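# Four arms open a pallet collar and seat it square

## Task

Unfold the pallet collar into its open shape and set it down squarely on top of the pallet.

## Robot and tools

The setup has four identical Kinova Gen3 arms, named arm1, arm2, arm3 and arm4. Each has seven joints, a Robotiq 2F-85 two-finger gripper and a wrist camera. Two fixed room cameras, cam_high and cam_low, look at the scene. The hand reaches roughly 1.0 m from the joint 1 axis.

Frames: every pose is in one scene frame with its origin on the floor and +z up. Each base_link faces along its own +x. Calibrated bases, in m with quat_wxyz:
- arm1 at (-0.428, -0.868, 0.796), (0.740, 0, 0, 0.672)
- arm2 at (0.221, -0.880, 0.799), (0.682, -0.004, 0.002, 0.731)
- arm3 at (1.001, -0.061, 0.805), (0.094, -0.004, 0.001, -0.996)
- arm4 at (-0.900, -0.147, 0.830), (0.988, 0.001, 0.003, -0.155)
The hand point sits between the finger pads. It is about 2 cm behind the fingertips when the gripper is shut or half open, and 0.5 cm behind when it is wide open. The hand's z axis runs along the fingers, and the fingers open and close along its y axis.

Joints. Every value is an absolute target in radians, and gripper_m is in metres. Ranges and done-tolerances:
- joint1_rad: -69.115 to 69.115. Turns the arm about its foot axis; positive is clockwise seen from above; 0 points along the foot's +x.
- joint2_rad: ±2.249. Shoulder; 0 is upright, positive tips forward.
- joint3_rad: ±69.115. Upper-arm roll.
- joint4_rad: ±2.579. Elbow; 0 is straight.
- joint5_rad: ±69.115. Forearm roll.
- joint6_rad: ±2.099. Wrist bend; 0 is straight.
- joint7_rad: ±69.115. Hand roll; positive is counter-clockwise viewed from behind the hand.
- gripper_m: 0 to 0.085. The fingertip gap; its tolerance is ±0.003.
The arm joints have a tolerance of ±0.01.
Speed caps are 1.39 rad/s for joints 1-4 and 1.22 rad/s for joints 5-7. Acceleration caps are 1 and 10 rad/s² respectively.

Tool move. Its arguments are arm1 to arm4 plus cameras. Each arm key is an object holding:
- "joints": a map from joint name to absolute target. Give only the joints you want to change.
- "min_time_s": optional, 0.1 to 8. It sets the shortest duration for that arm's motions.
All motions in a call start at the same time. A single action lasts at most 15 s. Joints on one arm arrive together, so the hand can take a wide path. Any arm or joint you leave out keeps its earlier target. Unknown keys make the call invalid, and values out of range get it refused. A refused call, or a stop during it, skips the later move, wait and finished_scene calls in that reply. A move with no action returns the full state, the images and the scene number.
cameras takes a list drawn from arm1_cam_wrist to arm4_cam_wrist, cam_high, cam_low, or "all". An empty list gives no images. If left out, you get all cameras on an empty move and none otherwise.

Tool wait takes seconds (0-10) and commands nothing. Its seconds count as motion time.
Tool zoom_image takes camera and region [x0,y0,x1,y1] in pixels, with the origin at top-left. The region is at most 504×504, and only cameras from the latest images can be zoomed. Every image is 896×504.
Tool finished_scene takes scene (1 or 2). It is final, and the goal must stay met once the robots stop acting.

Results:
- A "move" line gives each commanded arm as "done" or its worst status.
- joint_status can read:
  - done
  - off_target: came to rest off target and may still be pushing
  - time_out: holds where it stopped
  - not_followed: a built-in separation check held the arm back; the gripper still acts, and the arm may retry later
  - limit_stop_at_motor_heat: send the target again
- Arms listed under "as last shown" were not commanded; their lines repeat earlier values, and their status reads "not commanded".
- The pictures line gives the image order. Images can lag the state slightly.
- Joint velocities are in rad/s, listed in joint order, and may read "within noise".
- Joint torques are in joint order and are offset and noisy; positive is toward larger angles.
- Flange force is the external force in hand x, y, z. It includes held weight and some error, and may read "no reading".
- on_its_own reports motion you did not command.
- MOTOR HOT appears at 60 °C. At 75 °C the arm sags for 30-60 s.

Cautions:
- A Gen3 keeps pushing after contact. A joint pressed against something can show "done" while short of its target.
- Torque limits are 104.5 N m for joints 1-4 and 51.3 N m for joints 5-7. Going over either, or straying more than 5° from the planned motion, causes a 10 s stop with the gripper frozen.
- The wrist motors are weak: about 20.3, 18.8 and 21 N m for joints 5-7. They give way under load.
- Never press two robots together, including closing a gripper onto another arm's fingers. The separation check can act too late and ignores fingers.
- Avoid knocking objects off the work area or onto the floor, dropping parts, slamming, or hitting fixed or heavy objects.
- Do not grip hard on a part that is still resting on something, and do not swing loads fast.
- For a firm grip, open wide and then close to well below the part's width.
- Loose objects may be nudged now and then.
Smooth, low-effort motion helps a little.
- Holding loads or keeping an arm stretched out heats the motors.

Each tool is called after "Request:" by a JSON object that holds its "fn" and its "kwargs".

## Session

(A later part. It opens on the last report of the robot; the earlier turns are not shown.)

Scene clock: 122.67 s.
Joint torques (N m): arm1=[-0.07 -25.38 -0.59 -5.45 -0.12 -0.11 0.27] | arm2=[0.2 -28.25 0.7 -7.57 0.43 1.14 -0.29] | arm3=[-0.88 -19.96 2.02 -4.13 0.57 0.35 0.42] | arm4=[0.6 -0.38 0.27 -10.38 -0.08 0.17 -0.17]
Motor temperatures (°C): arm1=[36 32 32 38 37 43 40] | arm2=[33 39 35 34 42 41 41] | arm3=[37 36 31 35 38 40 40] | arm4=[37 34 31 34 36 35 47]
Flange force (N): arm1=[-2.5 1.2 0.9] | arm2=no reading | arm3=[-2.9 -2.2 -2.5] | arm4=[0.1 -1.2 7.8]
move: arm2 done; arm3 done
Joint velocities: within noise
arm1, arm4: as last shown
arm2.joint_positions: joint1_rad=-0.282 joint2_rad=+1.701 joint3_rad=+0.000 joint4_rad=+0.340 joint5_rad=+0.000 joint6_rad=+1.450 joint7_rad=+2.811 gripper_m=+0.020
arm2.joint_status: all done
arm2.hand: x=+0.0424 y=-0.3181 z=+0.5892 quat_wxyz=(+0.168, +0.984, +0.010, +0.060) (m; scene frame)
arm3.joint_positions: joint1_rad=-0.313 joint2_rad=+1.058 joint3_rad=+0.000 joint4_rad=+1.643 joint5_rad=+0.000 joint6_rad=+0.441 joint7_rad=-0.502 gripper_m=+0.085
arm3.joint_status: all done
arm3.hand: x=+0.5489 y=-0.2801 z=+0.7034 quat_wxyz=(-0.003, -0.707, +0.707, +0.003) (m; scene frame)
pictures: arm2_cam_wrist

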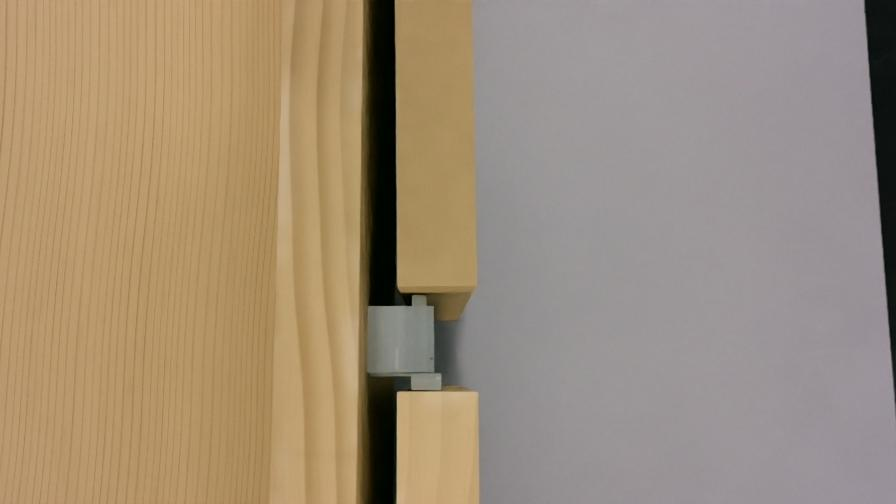

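Request:
{"fn": "move", "kwargs": {"arm2": {"joints": {"joint1_rad": -0.2823, "joint2_rad": 1.757, "joint4_rad": 0.381, "joint6_rad": 1.353, "gripper_m": 0.026}, "min_time_s": 2}, "cameras": ["arm2_cam_wrist", "cam_low"]}}

Request:
{"fn": "zoom_image", "kwargs": {"camera": "cam_low", "region": [320, 190, 440, 290]}}

Scene clock: 131.17 s.
Joint torques (N m): arm1=[-0.12 -25.34 -0.7 -5.51 -0.11 -0.09 0.29] | arm2=[0.22 -27.59 0.69 -7.12 0.42 1.12 -0.26] | arm3=[-0.82 -20.01 1.94 -4.05 0.59 0.37 0.44] | arm4=[0.58 -0.44 0.24 -10.42 -0.06 0.18 -0.18]
Motor temperatures (°C): arm1=[36 33 32 38 37 43 40] | arm2=[33 39 35 34 42 41 41] | arm3=[37 36 31 35 38 40 40] | arm4=[37 34 31 34 36 35 47]
Flange force (N): arm1=[-2.1 1.0 0.8] | arm2=no reading | arm3=[-2.6 -2.0 -2.3] | arm4=[0.0 -1.3 7.9]
move: arm2 done
Joint velocities: within noise
arm1, arm3, arm4: as last shown
arm2.joint_positions: joint1_rad=-0.282 joint2_rad=+1.757 joint3_rad=+0.000 joint4_rad=+0.381 joint5_rad=+0.000 joint6_rad=+1.353 joint7_rad=+2.811 gripper_m=+0.026
arm2.joint_status: all done
arm2.hand: x=+0.0489 y=-0.3362 z=+0.5396 quat_wxyz=(+0.168, +0.984, +0.010, +0.060) (m; scene frame)
pictures: arm2_cam_wrist, cam_low

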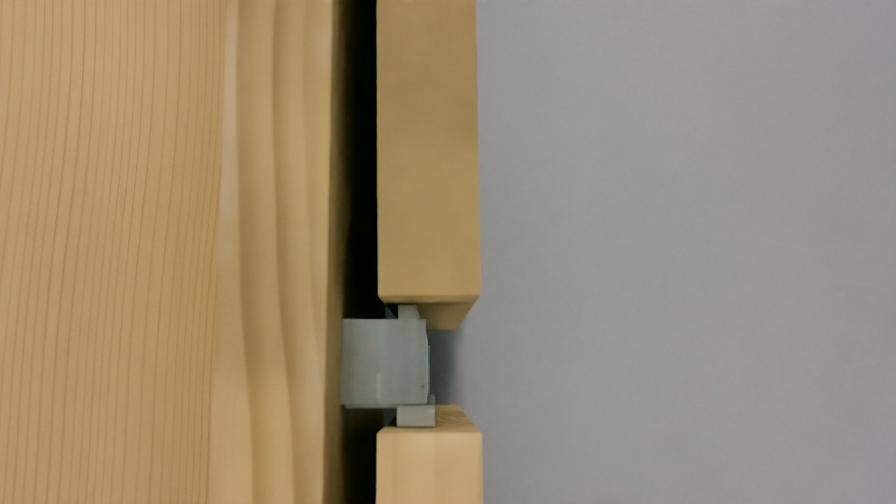

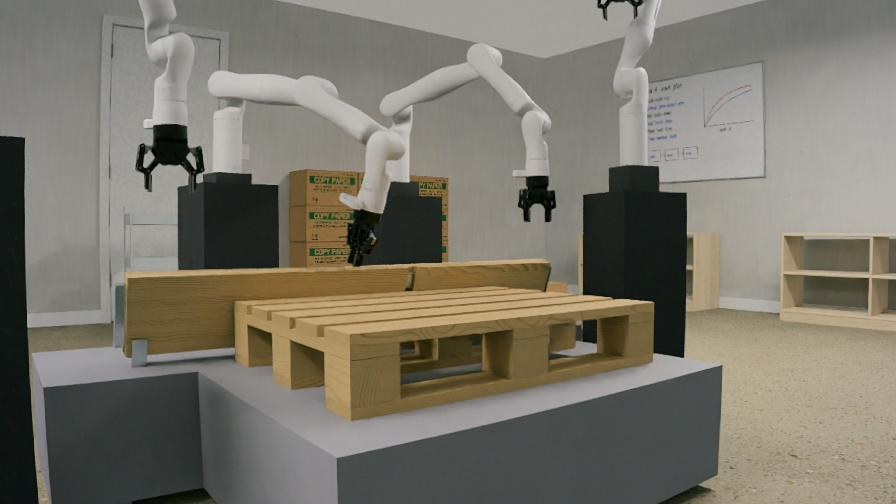

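Scaled by 4.200 from the camera's 896x504 image, which has a finer 1280x720 frame.

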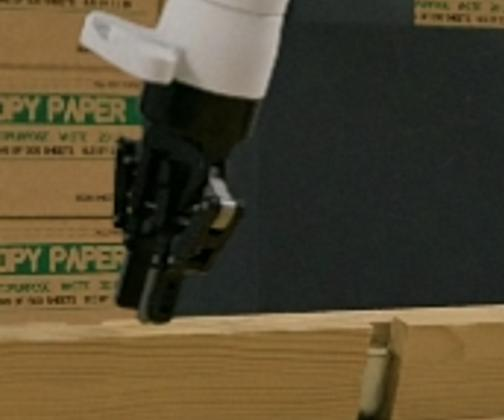

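Request:
{"fn": "move", "kwargs": {"arm2": {"joints": {"joint1_rad": -0.281, "joint2_rad": 1.7715, "joint4_rad": 0.346, "joint6_rad": 1.3733, "gripper_m": 0.0245}, "min_time_s": 1}, "cameras": ["arm2_cam_wrist"]}}

Scene clock: 136.47 s.
Joint torques (N m): arm1=[-0.13 -25.29 -0.72 -5.5 -0.13 -0.1 0.27] | arm2=[0.21 -27.66 0.7 -7.26 0.43 1.15 -0.27] | arm3=[-0.8 -19.96 1.91 -4.05 0.58 0.35 0.4] | arm4=[0.61 -0.44 0.27 -10.4 -0.08 0.16 -0.17]
Motor temperatures (°C): arm1=[36 33 32 38 37 43 40] | arm2=[33 39 35 34 42 41 41] | arm3=[37 36 31 35 38 40 40] | arm4=[37 34 31 34 36 35 47]
Flange force (N): arm1=[-2.0 1.0 0.7] | arm2=no reading | arm3=[-2.6 -2.0 -2.5] | arm4=[0.0 -1.3 7.8]
move: arm2 done
Joint velocities: within noise
arm1, arm3, arm4: as last shown
arm2.joint_positions: joint1_rad=-0.281 joint2_rad=+1.771 joint3_rad=+0.000 joint4_rad=+0.346 joint5_rad=+0.000 joint6_rad=+1.373 joint7_rad=+2.811 gripper_m=+0.025
arm2.joint_status: all done
arm2.hand: x=+0.0488 y=-0.3339 z=+0.5391 quat_wxyz=(+0.168, +0.984, +0.009, +0.060) (m; scene frame)
pictures: arm2_cam_wrist

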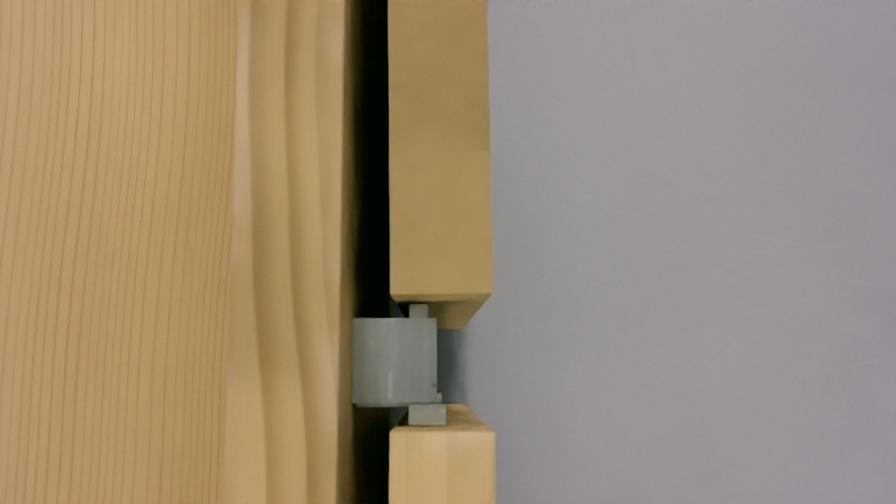

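Request:
{"fn": "move", "kwargs": {"arm2": {"joints": {"joint1_rad": -0.281, "joint2_rad": 1.7905, "joint4_rad": 0.343, "joint6_rad": 1.3570}, "min_time_s": 1.5}, "cameras": ["arm2_cam_wrist"]}}

Scene clock: 139.00 s.
Joint torques (N m): arm1=[-0.05 -25.38 -0.7 -5.51 -0.08 -0.11 0.3] | arm2=[2.34 41.71 -0.22 20.3 0.53 -0.3 -0.26] | arm3=[-0.81 -20.02 1.96 -4.06 0.52 0.27 0.36] | arm4=[0.61 -0.45 0.27 -10.39 -0.07 0.19 -0.16]
Motor temperatures (°C): arm1=[36 33 32 38 37 43 40] | arm2=[33 40 35 34 42 41 41] | arm3=[37 36 31 35 38 40 40] | arm4=[37 34 31 34 36 35 47]
Flange force (N): arm1=[-2.2 1.2 0.9] | arm2=no reading | arm3=[-2.6 -1.7 -2.5] | arm4=[-0.1 -1.2 7.8]
move: arm2 done
Joint velocities: within noise
arm1, arm3, arm4: as last shown
arm2.joint_positions: joint1_rad=-0.281 joint2_rad=+1.789 joint3_rad=+0.000 joint4_rad=+0.343 joint5_rad=+0.000 joint6_rad=+1.357 joint7_rad=+2.811 gripper_m=+0.025
arm2.joint_status: all done
arm2.hand: x=+0.0500 y=-0.3371 z=+0.5279 quat_wxyz=(+0.167, +0.984, +0.009, +0.060) (m; scene frame)
pictures: arm2_cam_wrist

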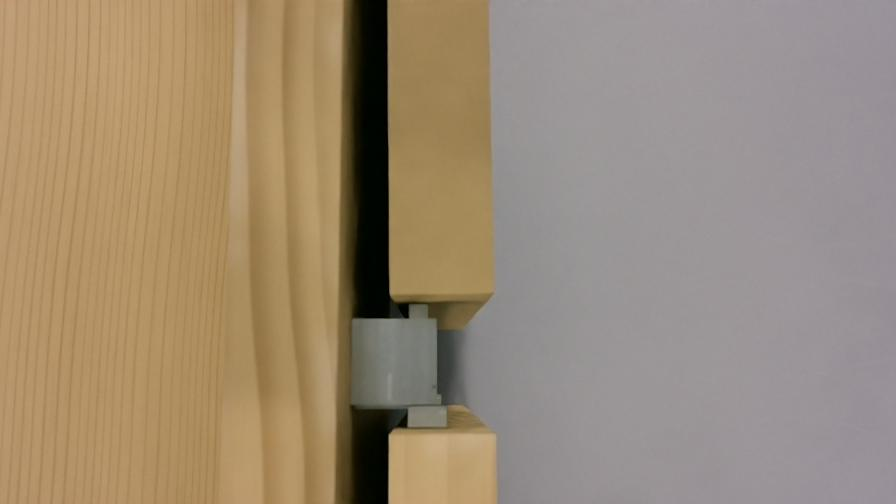

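Request:
{"fn": "move", "kwargs": {"arm2": {"joints": {"joint1_rad": -0.281, "joint2_rad": 1.7715, "joint4_rad": 0.346, "joint6_rad": 1.3733}, "min_time_s": 1}, "cameras": ["arm2_cam_wrist", "cam_low"]}}

Request:
{"fn": "zoom_image", "kwargs": {"camera": "cam_low", "region": [320, 190, 440, 290]}}

Scene clock: 141.63 s.
Joint torques (N m): arm1=[-0.06 -25.33 -0.66 -5.46 -0.12 -0.12 0.25] | arm2=[0.21 -27.63 0.69 -7.23 0.43 1.14 -0.28] | arm3=[-0.78 -20.06 1.98 -4.04 0.58 0.37 0.44] | arm4=[0.6 -0.43 0.27 -10.37 -0.09 0.16 -0.17]
Motor temperatures (°C): arm1=[36 33 32 38 37 43 40] | arm2=[33 40 35 35 42 41 41] | arm3=[37 37 31 35 38 40 40] | arm4=[37 34 31 34 36 35 47]
Flange force (N): arm1=[-2.4 1.1 0.8] | arm2=no reading | arm3=[-2.5 -2.0 -2.2] | arm4=[0.0 -1.3 7.7]
move: arm2 done
Joint velocities: within noise
arm1, arm3, arm4: as last shown
arm2.joint_positions: joint1_rad=-0.281 joint2_rad=+1.772 joint3_rad=+0.000 joint4_rad=+0.346 joint5_rad=+0.000 joint6_rad=+1.373 joint7_rad=+2.811 gripper_m=+0.025
arm2.joint_status: all done
arm2.hand: x=+0.0488 y=-0.3339 z=+0.5391 quat_wxyz=(+0.168, +0.984, +0.009, +0.060) (m; scene frame)
pictures: arm2_cam_wrist, cam_low

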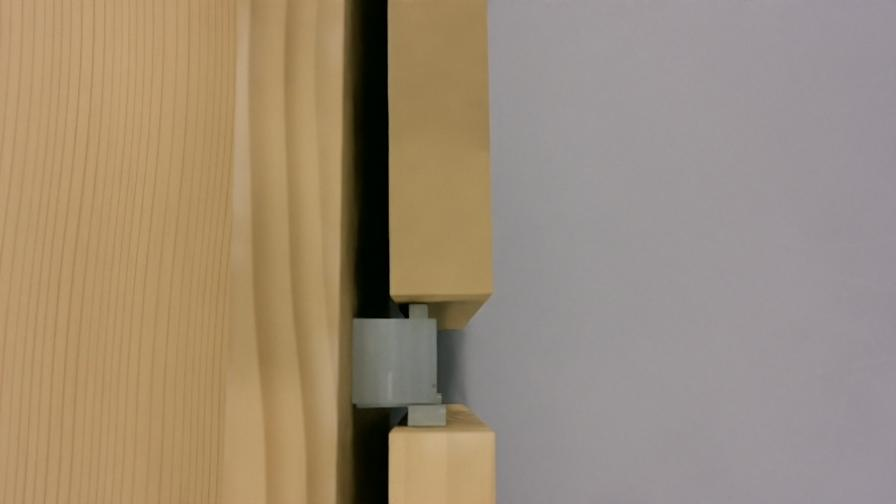

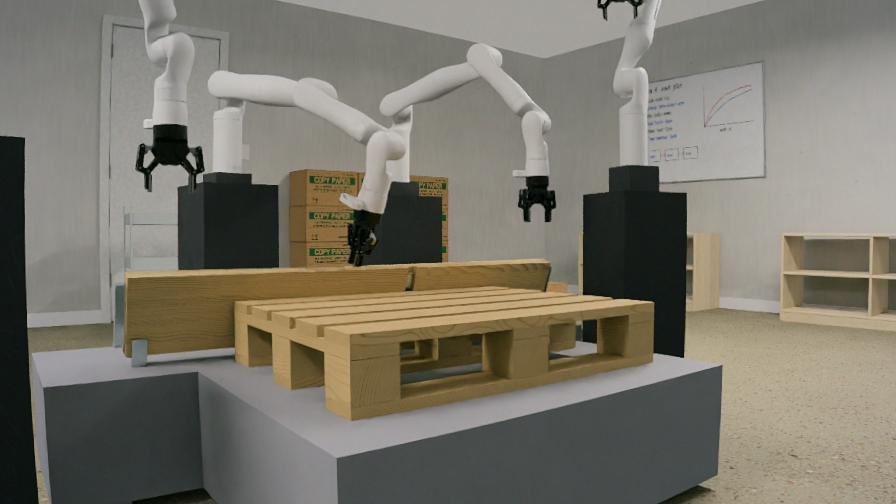

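Scaled by 4.200 from the camera's 896x504 image, which has a finer 1280x720 frame.

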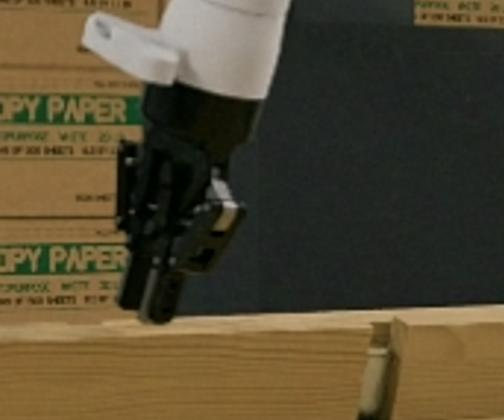

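Request:
{"fn": "move", "kwargs": {"arm1": {"joints": {"joint1_rad": -0.536, "joint2_rad": 1.093, "joint4_rad": 2.157, "joint6_rad": -0.108}, "min_time_s": 2}, "arm4": {"joints": {"joint1_rad": -0.138, "joint2_rad": 1.610, "joint3_rad": 0, "joint4_rad": 1.557, "joint5_rad": 0, "joint6_rad": -1.064, "joint7_rad": 4.712}, "min_time_s": 4}, "cameras": ["arm4_cam_wrist"]}}

Request:
{"fn": "zoom_image", "kwargs": {"camera": "arm4_cam_wrist", "region": [298, 102, 598, 402]}}

Scene clock: 157.87 s.
Joint torques (N m): arm1=[-0.02 -17.03 -0.72 1.16 -0.1 -0.02 0.26] | arm2=[0.2 -27.61 0.69 -7.23 0.44 1.13 -0.27] | arm3=[-0.78 -20.02 2 -4.01 0.57 0.32 0.38] | arm4=[0.6 -22.83 0.52 -4.27 -0.06 -2.55 -0.17]
Motor temperatures (°C): arm1=[36 33 32 38 37 43 40] | arm2=[33 41 35 35 41 41 41] | arm3=[37 37 31 35 38 40 40] | arm4=[37 34 31 34 36 35 47]
Flange force (N): arm1=[-0.6 0.2 0.7] | arm2=no reading | arm3=[-2.4 -1.8 -2.4] | arm4=[0.8 -1.5 -7.8]
move: arm1 done; arm4 done
Joint velocities: within noise
arm1.joint_positions: joint1_rad=-0.536 joint2_rad=+1.093 joint3_rad=+0.000 joint4_rad=+2.157 joint5_rad=+0.000 joint6_rad=-0.108 joint7_rad=+1.276 gripper_m=+0.085
arm1.joint_status: all done
arm1.hand: x=-0.5502 y=-0.5498 z=+0.6500 quat_wxyz=(+0.000, +0.756, -0.654, +0.000) (m; scene frame)
arm2.joint_positions: joint1_rad=-0.281 joint2_rad=+1.771 joint3_rad=+0.000 joint4_rad=+0.346 joint5_rad=+0.000 joint6_rad=+1.373 joint7_rad=+2.811 gripper_m=+0.025
arm2.joint_status: not commanded
arm2.hand: x=+0.0488 y=-0.3339 z=+0.5391 quat_wxyz=(+0.168, +0.984, +0.009, +0.060) (m; scene frame)
arm3: as last shown
arm4.joint_positions: joint1_rad=-0.138 joint2_rad=+1.610 joint3_rad=+0.000 joint4_rad=+1.557 joint5_rad=+0.000 joint6_rad=-1.064 joint7_rad=+4.712 gripper_m=+0.085
arm4.joint_status: all done
arm4.hand: x=-0.2344 y=-0.2883 z=+0.6225 quat_wxyz=(+0.042, +0.866, -0.075, +0.492) (m; scene frame)
pictures: arm4_cam_wrist

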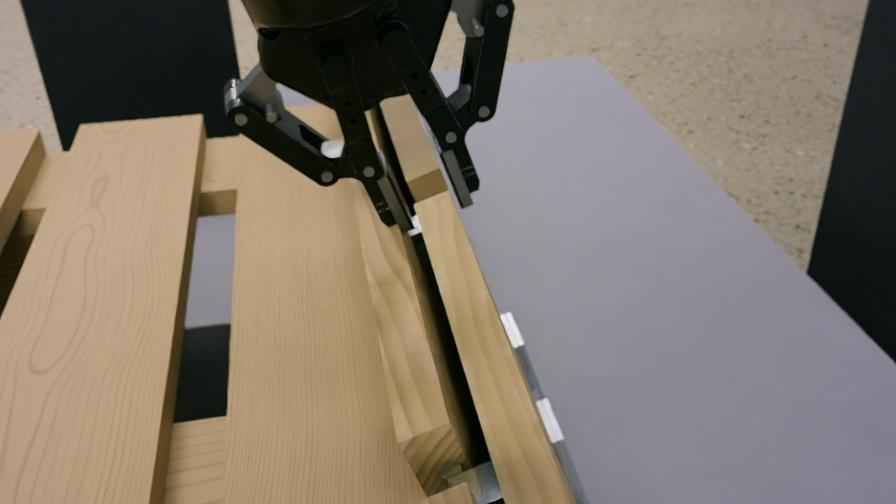

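Scaled by 1.680 from the camera's 896x504 image, which has a finer 1280x720 frame.

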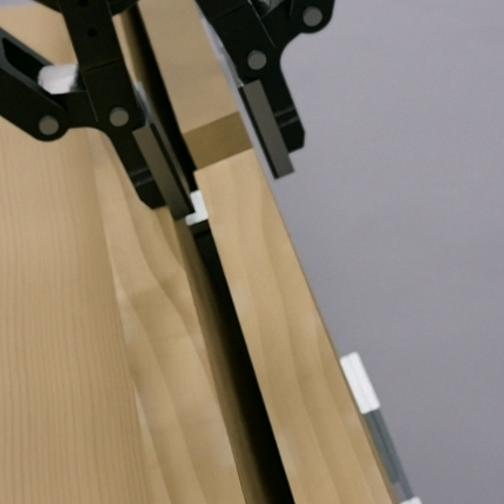

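Request:
{"fn": "move", "kwargs": {"arm2": {"joints": {"joint2_rad": 1.7779, "joint4_rad": 0.3454, "joint6_rad": 1.3675}, "min_time_s": 1}, "cameras": ["arm4_cam_wrist"]}}

Request:
{"fn": "zoom_image", "kwargs": {"camera": "arm4_cam_wrist", "region": [348, 142, 498, 292]}}

Scene clock: 161.40 s.
Joint torques (N m): arm1=[0.01 -17.11 -0.7 1.17 -0.1 -0.02 0.19] | arm2=[0.46 -11.45 0.33 -1.43 0.39 0 -0.26] | arm3=[-0.78 -20.08 2.04 -4.05 0.54 0.28 0.38] | arm4=[0.57 -22.86 0.54 -4.28 -0.08 -2.54 -0.18]
Motor temperatures (°C): arm1=[36 33 32 38 37 43 40] | arm2=[33 41 34 35 41 41 41] | arm3=[37 37 31 35 38 40 40] | arm4=[37 34 31 34 36 35 47]
Flange force (N): arm1=[-0.6 0.1 0.9] | arm2=no reading | arm3=[-2.5 -1.7 -2.3] | arm4=[0.7 -1.4 -7.8]
move: arm2 done
Joint velocities: within noise
arm1, arm3, arm4: as last shown
arm2.joint_positions: joint1_rad=-0.281 joint2_rad=+1.778 joint3_rad=+0.000 joint4_rad=+0.345 joint5_rad=+0.000 joint6_rad=+1.367 joint7_rad=+2.811 gripper_m=+0.025
arm2.joint_status: all done
arm2.hand: x=+0.0493 y=-0.3352 z=+0.5349 quat_wxyz=(+0.168, +0.984, +0.009, +0.060) (m; scene frame)
arm4.hand: x=-0.2344 y=-0.2883 z=+0.6224 quat_wxyz=(+0.042, +0.866, -0.075, +0.492) (m; scene frame)
pictures: arm4_cam_wrist

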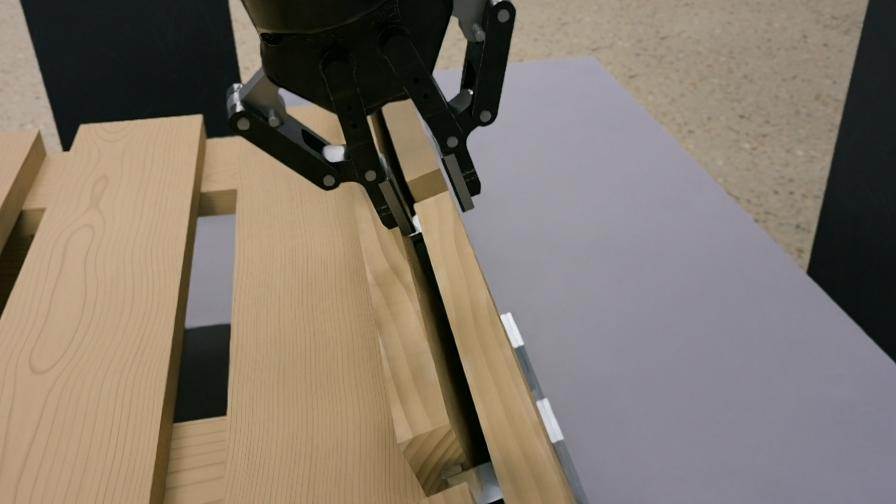

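Scaled by 3.360 from the camera's 896x504 image, which has a finer 1280x720 frame.

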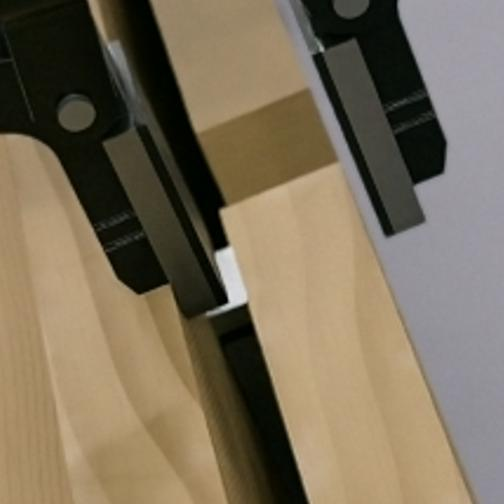

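Request:
{"fn": "move", "kwargs": {"arm2": {"joints": {"gripper_m": 0.01}}, "cameras": ["arm4_cam_wrist"]}}

Request:
{"fn": "zoom_image", "kwargs": {"camera": "arm4_cam_wrist", "region": [348, 142, 498, 292]}}

Scene clock: 163.03 s.
Joint torques (N m): arm1=[-0.07 -17.07 -0.69 1.15 -0.09 -0.02 0.29] | arm2=[0.88 -13.75 0.77 -1.59 0.65 1.02 -0.27] | arm3=[-0.78 -20.03 2.05 -3.91 0.58 0.28 0.37] | arm4=[0.54 -22.9 0.55 -4.28 -0.06 -2.55 -0.16]
Motor temperatures (°C): arm1=[36 33 32 38 37 43 40] | arm2=[33 41 34 35 41 41 41] | arm3=[37 37 31 35 38 40 40] | arm4=[37 34 31 34 36 35 47]
Flange force (N): arm1=[-0.6 0.1 0.8] | arm2=no reading | arm3=[-2.3 -1.3 -2.4] | arm4=[0.7 -1.4 -7.7]
move: arm2 done
Joint velocities: within noise
arm1, arm3, arm4: as last shown
arm2.joint_positions: joint1_rad=-0.281 joint2_rad=+1.778 joint3_rad=+0.000 joint4_rad=+0.345 joint5_rad=+0.000 joint6_rad=+1.367 joint7_rad=+2.811 gripper_m=+0.010
arm2.joint_status: all done
arm2.hand: x=+0.0493 y=-0.3354 z=+0.5348 quat_wxyz=(+0.168, +0.984, +0.009, +0.060) (m; scene frame)
pictures: arm4_cam_wrist

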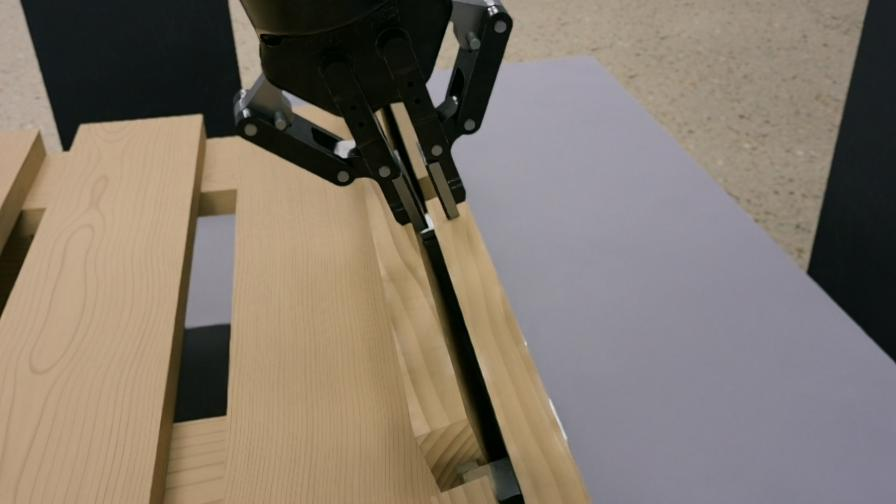

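Scaled by 3.360 from the camera's 896x504 image, which has a finer 1280x720 frame.

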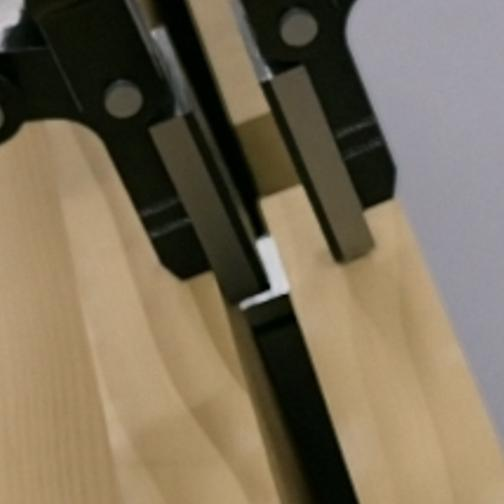

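Request:
{"fn": "move", "kwargs": {"arm2": {"joints": {"joint2_rad": 1.7600, "joint4_rad": 0.3460, "joint6_rad": 1.3848, "gripper_m": 0.026}, "min_time_s": 1}, "cameras": ["arm2_cam_wrist", "arm4_cam_wrist"]}}

Request:
{"fn": "zoom_image", "kwargs": {"camera": "arm4_cam_wrist", "region": [348, 142, 498, 292]}}

Scene clock: 167.57 s.
Joint torques (N m): arm1=[-0.02 -17.09 -0.75 1.17 -0.1 -0.07 0.3] | arm2=[0.18 -27.74 0.69 -7.31 0.44 1.11 -0.27] | arm3=[-0.91 -20 2.01 -4.11 0.58 0.34 0.4] | arm4=[0.6 -22.86 0.53 -4.25 -0.06 -2.54 -0.14]
Motor temperatures (°C): arm1=[36 33 32 38 37 43 40] | arm2=[33 41 34 35 41 41 41] | arm3=[37 37 31 35 38 40 40] | arm4=[37 34 31 34 36 35 47]
Flange force (N): arm1=[-0.8 0.2 0.8] | arm2=no reading | arm3=[-2.9 -2.0 -2.4] | arm4=[0.7 -1.5 -7.7]
move: arm2 done
Joint velocities: within noise
arm1, arm4: as last shown
arm2.joint_positions: joint1_rad=-0.281 joint2_rad=+1.760 joint3_rad=+0.000 joint4_rad=+0.346 joint5_rad=+0.000 joint6_rad=+1.385 joint7_rad=+2.811 gripper_m=+0.026
arm2.joint_status: all done
arm2.hand: x=+0.0478 y=-0.3312 z=+0.5469 quat_wxyz=(+0.168, +0.984, +0.009, +0.060) (m; scene frame)
arm3.joint_positions: joint1_rad=-0.313 joint2_rad=+1.058 joint3_rad=+0.000 joint4_rad=+1.643 joint5_rad=+0.000 joint6_rad=+0.441 joint7_rad=-0.502 gripper_m=+0.085
arm3.joint_status: not commanded
arm3.hand: x=+0.5489 y=-0.2801 z=+0.7034 quat_wxyz=(-0.003, -0.707, +0.707, +0.003) (m; scene frame)
pictures: arm2_cam_wrist, arm4_cam_wrist

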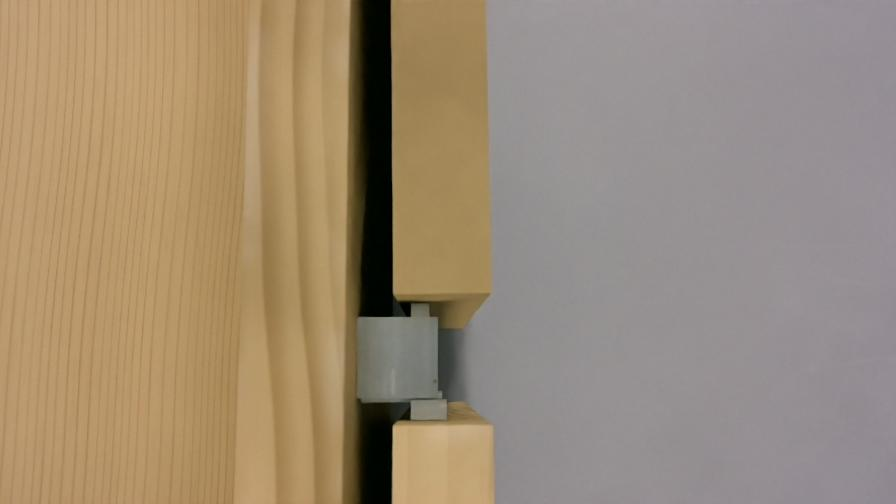

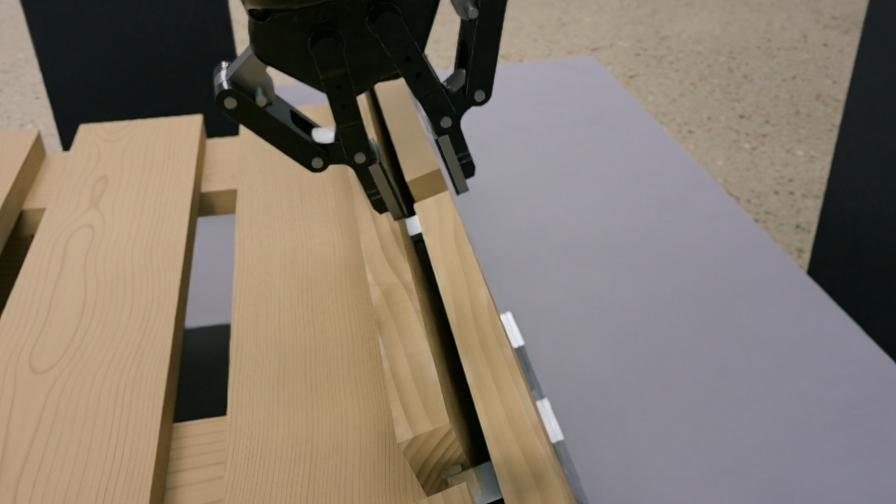

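Scaled by 3.360 from the camera's 896x504 image, which has a finer 1280x720 frame.

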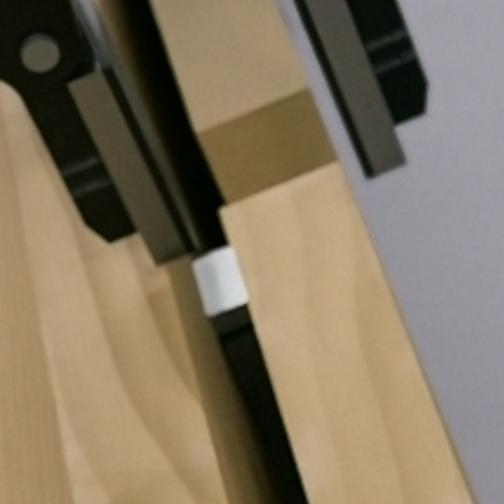

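Request:
{"fn": "move", "kwargs": {"arm2": {"joints": {"joint1_rad": -0.2818, "joint2_rad": 1.7513, "joint4_rad": 0.3663, "joint6_rad": 1.3733, "gripper_m": 0.026}, "min_time_s": 0.8}}}

Request:
{"fn": "move", "kwargs": {"arm2": {"joints": {"joint1_rad": -0.2819, "joint2_rad": 1.7703, "joint4_rad": 0.3685, "joint6_rad": 1.3521}, "min_time_s": 1}, "cameras": ["arm2_cam_wrist", "arm4_cam_wrist"]}}

Request:
{"fn": "zoom_image", "kwargs": {"camera": "arm4_cam_wrist", "region": [348, 142, 498, 292]}}

Scene clock: 171.93 s.
Joint torques (N m): arm1=[-0.07 -17.05 -0.66 1.12 -0.06 -0.02 0.29] | arm2=[0.21 -27.68 0.71 -7.24 0.45 1.13 -0.28] | arm3=[-0.83 -19.94 1.98 -4.03 0.56 0.32 0.41] | arm4=[0.57 -22.87 0.59 -4.27 -0.06 -2.54 -0.16]
Motor temperatures (°C): arm1=[36 33 32 38 37 43 40] | arm2=[33 41 34 35 41 41 41] | arm3=[37 37 31 35 38 40 40] | arm4=[37 34 31 34 36 35 47]
Flange force (N): arm1=[-0.5 0.1 0.7] | arm2=no reading | arm3=[-2.6 -1.9 -2.6] | arm4=[0.7 -1.5 -7.7]
move: arm2 done
Joint velocities: within noise
arm1, arm3, arm4: as last shown
arm2.joint_positions: joint1_rad=-0.282 joint2_rad=+1.751 joint3_rad=+0.000 joint4_rad=+0.366 joint5_rad=+0.000 joint6_rad=+1.373 joint7_rad=+2.811 gripper_m=+0.026
arm2.joint_status: all done
arm2.hand: x=+0.0478 y=-0.3325 z=+0.5474 quat_wxyz=(+0.168, +0.984, +0.010, +0.060) (m; scene frame)
pictures: none

Scene clock: 173.23 s.
Joint torques (N m): arm1=[-0.07 -17.05 -0.69 1.26 -0.05 -0.01 0.28] | arm2=[0.47 -2.1 0.07 2.77 0.21 0.42 -0.23] | arm3=[-0.79 -19.98 1.98 -4.03 0.56 0.33 0.36] | arm4=[0.58 -22.87 0.54 -4.26 -0.09 -2.56 -0.17]
Motor temperatures (°C): arm1=[36 33 32 38 37 43 40] | arm2=[33 41 34 35 41 41 41] | arm3=[37 38 31 35 38 40 40] | arm4=[37 34 31 34 36 35 47]
Flange force (N): arm1=[-0.9 0.2 0.9] | arm2=no reading | arm3=[-2.5 -1.8 -2.5] | arm4=[0.7 -1.4 -7.7]
move: arm2 done
Joint velocities: within noise
arm1, arm3, arm4: as last shown
arm2.joint_positions: joint1_rad=-0.282 joint2_rad=+1.770 joint3_rad=+0.000 joint4_rad=+0.368 joint5_rad=+0.000 joint6_rad=+1.352 joint7_rad=+2.811 gripper_m=+0.026
arm2.joint_status: all done
arm2.hand: x=+0.0495 y=-0.3373 z=+0.5340 quat_wxyz=(+0.168, +0.984, +0.010, +0.060) (m; scene frame)
pictures: arm2_cam_wrist, arm4_cam_wrist

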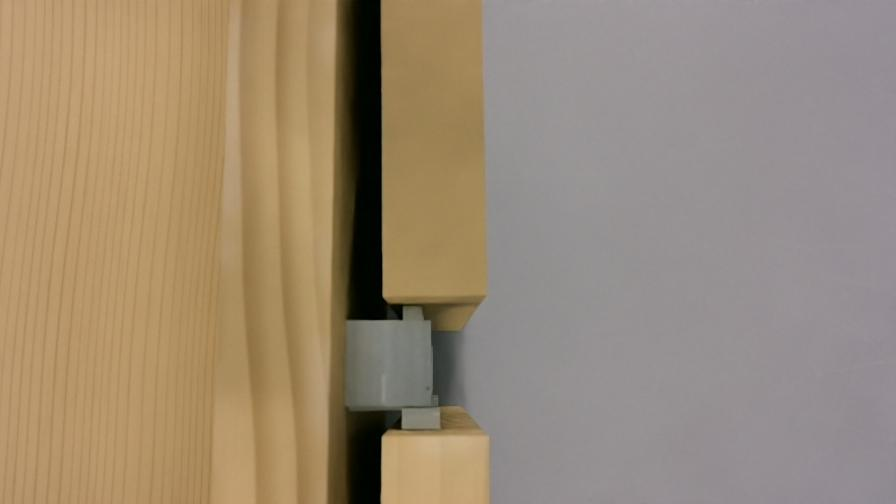

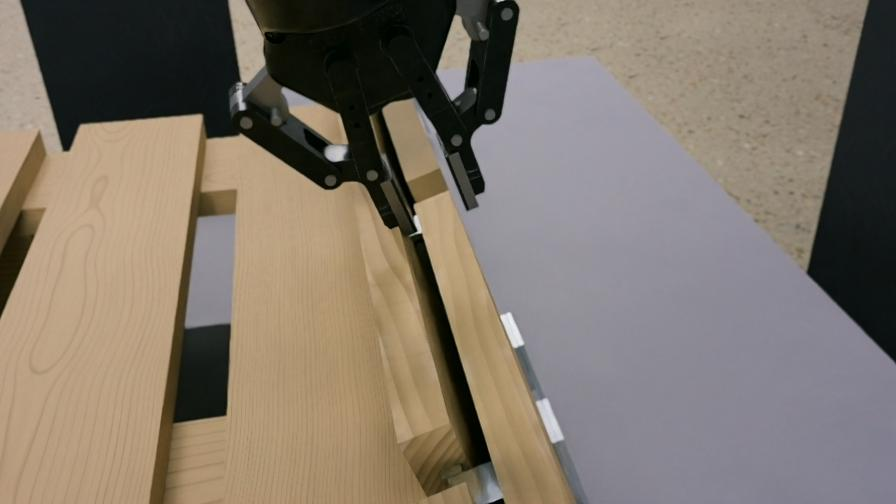

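Scaled by 3.360 from the camera's 896x504 image, which has a finer 1280x720 frame.

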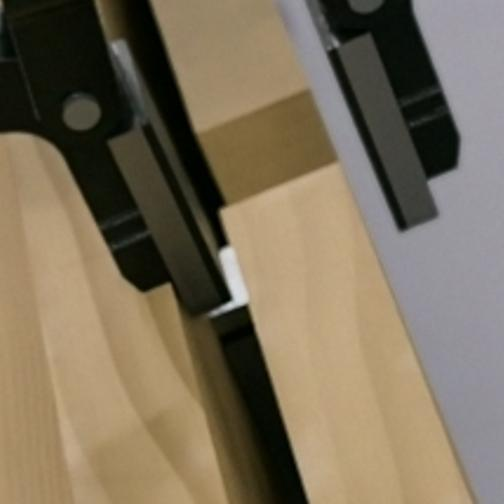

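Request:
{"fn": "move", "kwargs": {"arm2": {"joints": {"joint1_rad": -0.2871, "joint2_rad": 1.7154, "joint4_rad": 0.4916, "joint6_rad": 1.2839, "joint7_rad": 2.8058}, "min_time_s": 2}, "cameras": ["arm4_cam_wrist"]}}

Request:
{"fn": "zoom_image", "kwargs": {"camera": "arm4_cam_wrist", "region": [348, 142, 498, 292]}}

Scene clock: 187.67 s.
Joint torques (N m): arm1=[-0.09 -17.06 -0.69 1.2 -0.1 -0.01 0.29] | arm2=[0.75 -24.4 1.04 -5.29 0.65 1.41 -0.29] | arm3=[-0.78 -20.04 2 -4.1 0.54 0.29 0.4] | arm4=[0.6 -22.86 0.55 -4.26 -0.05 -2.53 -0.17]
Motor temperatures (°C): arm1=[36 33 32 38 37 43 40] | arm2=[33 41 34 34 41 41 40] | arm3=[37 38 31 35 38 40 40] | arm4=[37 35 31 34 36 35 47]
Flange force (N): arm1=[-0.8 0.0 0.8] | arm2=no reading | arm3=[-2.5 -2.0 -2.4] | arm4=[0.7 -1.5 -7.8]
move: arm2 done
Joint velocities: within noise
arm1, arm3, arm4: as last shown
arm2.joint_positions: joint1_rad=-0.287 joint2_rad=+1.715 joint3_rad=+0.000 joint4_rad=+0.492 joint5_rad=+0.000 joint6_rad=+1.284 joint7_rad=+2.806 gripper_m=+0.026
arm2.joint_status: all done
arm2.hand: x=+0.0495 y=-0.3459 z=+0.5391 quat_wxyz=(+0.168, +0.984, +0.010, +0.061) (m; scene frame)
pictures: arm4_cam_wrist

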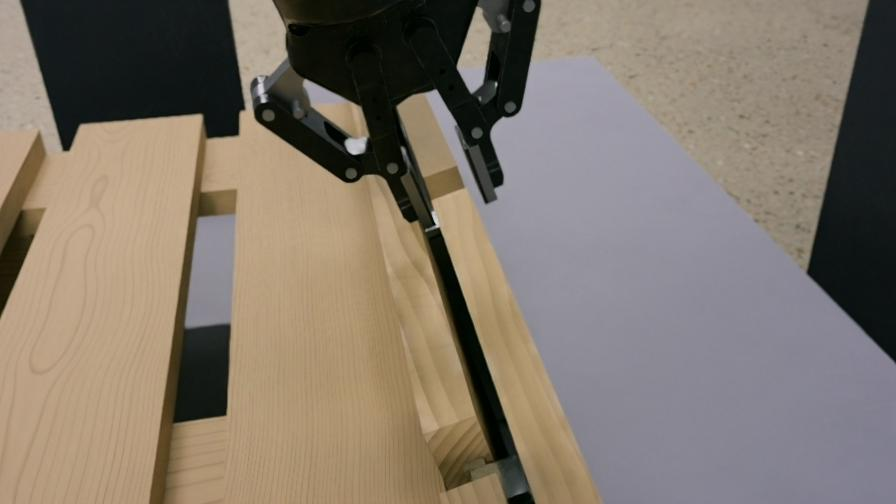

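Scaled by 3.360 from the camera's 896x504 image, which has a finer 1280x720 frame.

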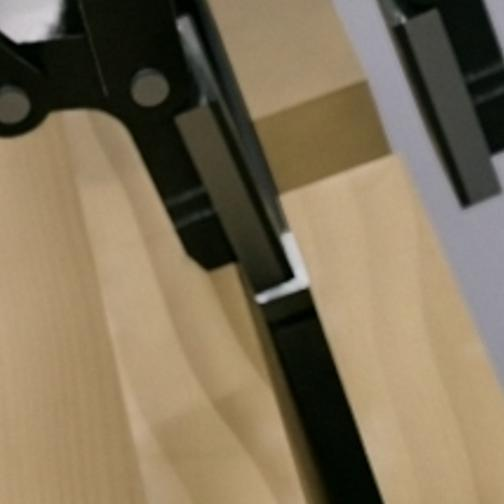

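Request:
{"fn": "zoom_image", "kwargs": {"camera": "arm4_cam_wrist", "region": [380, 170, 480, 270]}}

Scaled by 5.040 from the camera's 896x504 image, which has a finer 1280x720 frame.

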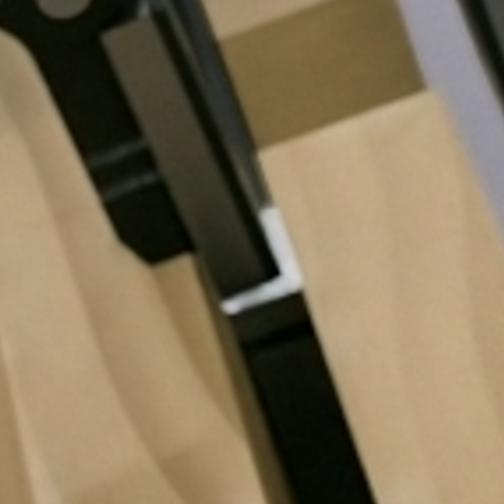

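Request:
{"fn": "move", "kwargs": {"arm2": {"joints": {"joint1_rad": -0.2931, "joint2_rad": 1.6740, "joint4_rad": 0.5901, "joint6_rad": 1.2268, "joint7_rad": 2.7998}, "min_time_s": 2}, "cameras": ["arm4_cam_wrist", "cam_low"]}}

Request:
{"fn": "zoom_image", "kwargs": {"camera": "arm4_cam_wrist", "region": [348, 142, 498, 292]}}

Scene clock: 198.20 s.
Joint torques (N m): arm1=[-0.09 -17.06 -0.76 1.12 -0.08 -0.01 0.28] | arm2=[0.2 -27.17 0.7 -6.47 0.43 1.15 -0.27] | arm3=[-0.85 -20 1.96 -4.12 0.55 0.33 0.36] | arm4=[0.61 -22.86 0.54 -4.26 -0.07 -2.56 -0.15]
Motor temperatures (°C): arm1=[36 33 32 38 37 43 40] | arm2=[33 41 34 34 41 41 40] | arm3=[37 38 31 35 38 40 40] | arm4=[37 35 31 34 36 35 47]
Flange force (N): arm1=[-0.5 0.0 0.7] | arm2=[0.1 0.9 2.6] | arm3=[-2.8 -2.1 -2.5] | arm4=[0.7 -1.5 -7.7]
move: arm2 done
Joint velocities: within noise
arm1, arm3, arm4: as last shown
arm2.joint_positions: joint1_rad=-0.293 joint2_rad=+1.674 joint3_rad=+0.000 joint4_rad=+0.590 joint5_rad=+0.000 joint6_rad=+1.227 joint7_rad=+2.800 gripper_m=+0.026
arm2.joint_status: all done
arm2.hand: x=+0.0494 y=-0.3552 z=+0.5423 quat_wxyz=(+0.167, +0.984, +0.010, +0.062) (m; scene frame)
pictures: arm4_cam_wrist, cam_low

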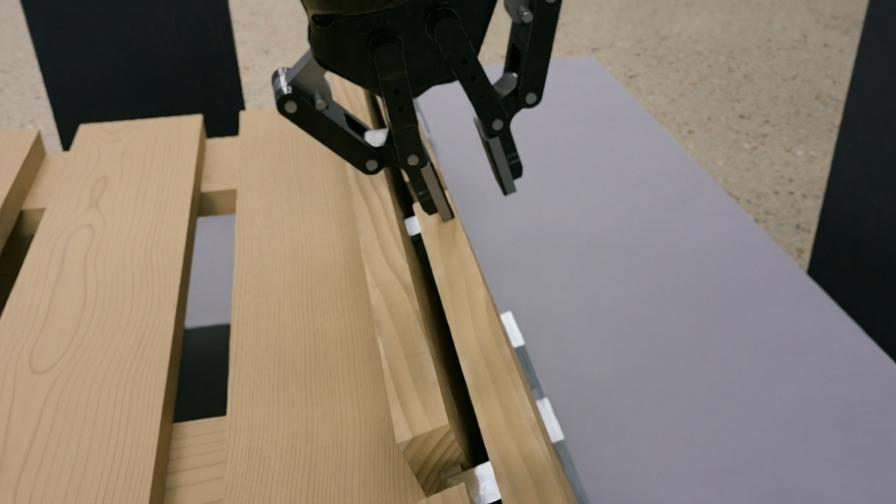

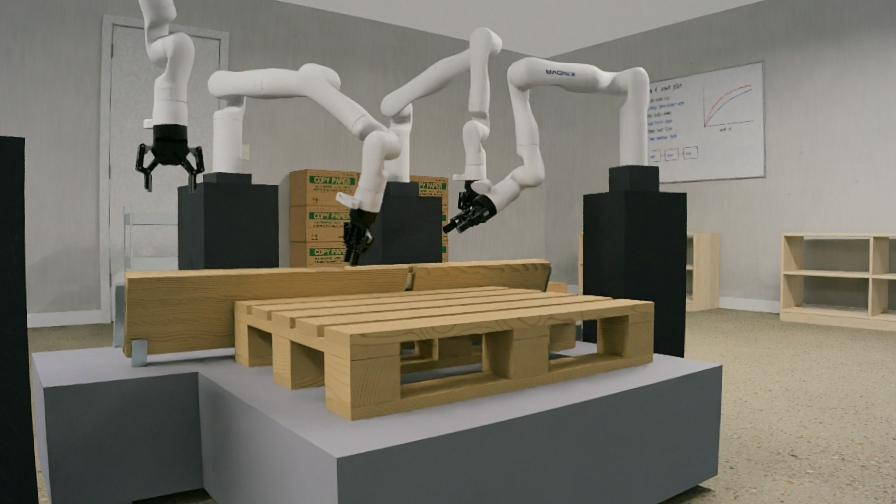

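Scaled by 3.360 from the camera's 896x504 image, which has a finer 1280x720 frame.

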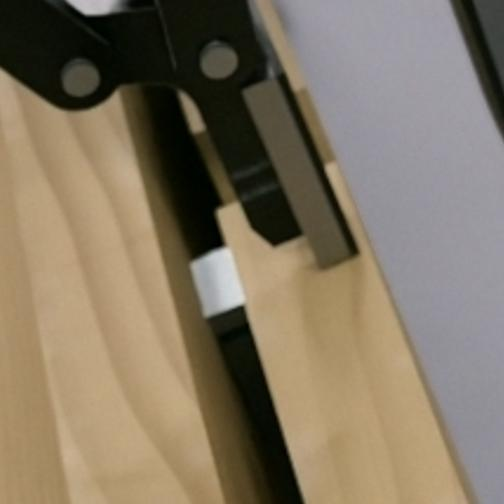

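Request:
{"fn": "zoom_image", "kwargs": {"camera": "arm4_cam_wrist", "region": [350, 180, 600, 430]}}

Request:
{"fn": "zoom_image", "kwargs": {"camera": "cam_low", "region": [100, 200, 580, 400]}}

Scaled by 2.016 from the camera's 896x504 image, which has a finer 1280x720 frame.

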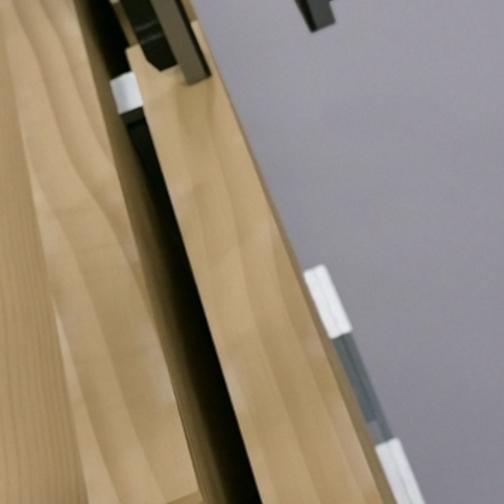

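Scaled by 1.050 from the camera's 896x504 image, which has a finer 1280x720 frame.

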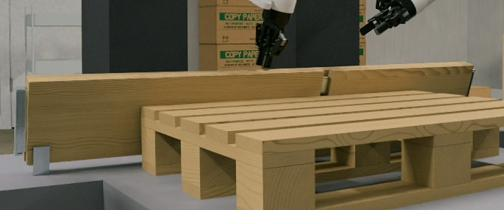

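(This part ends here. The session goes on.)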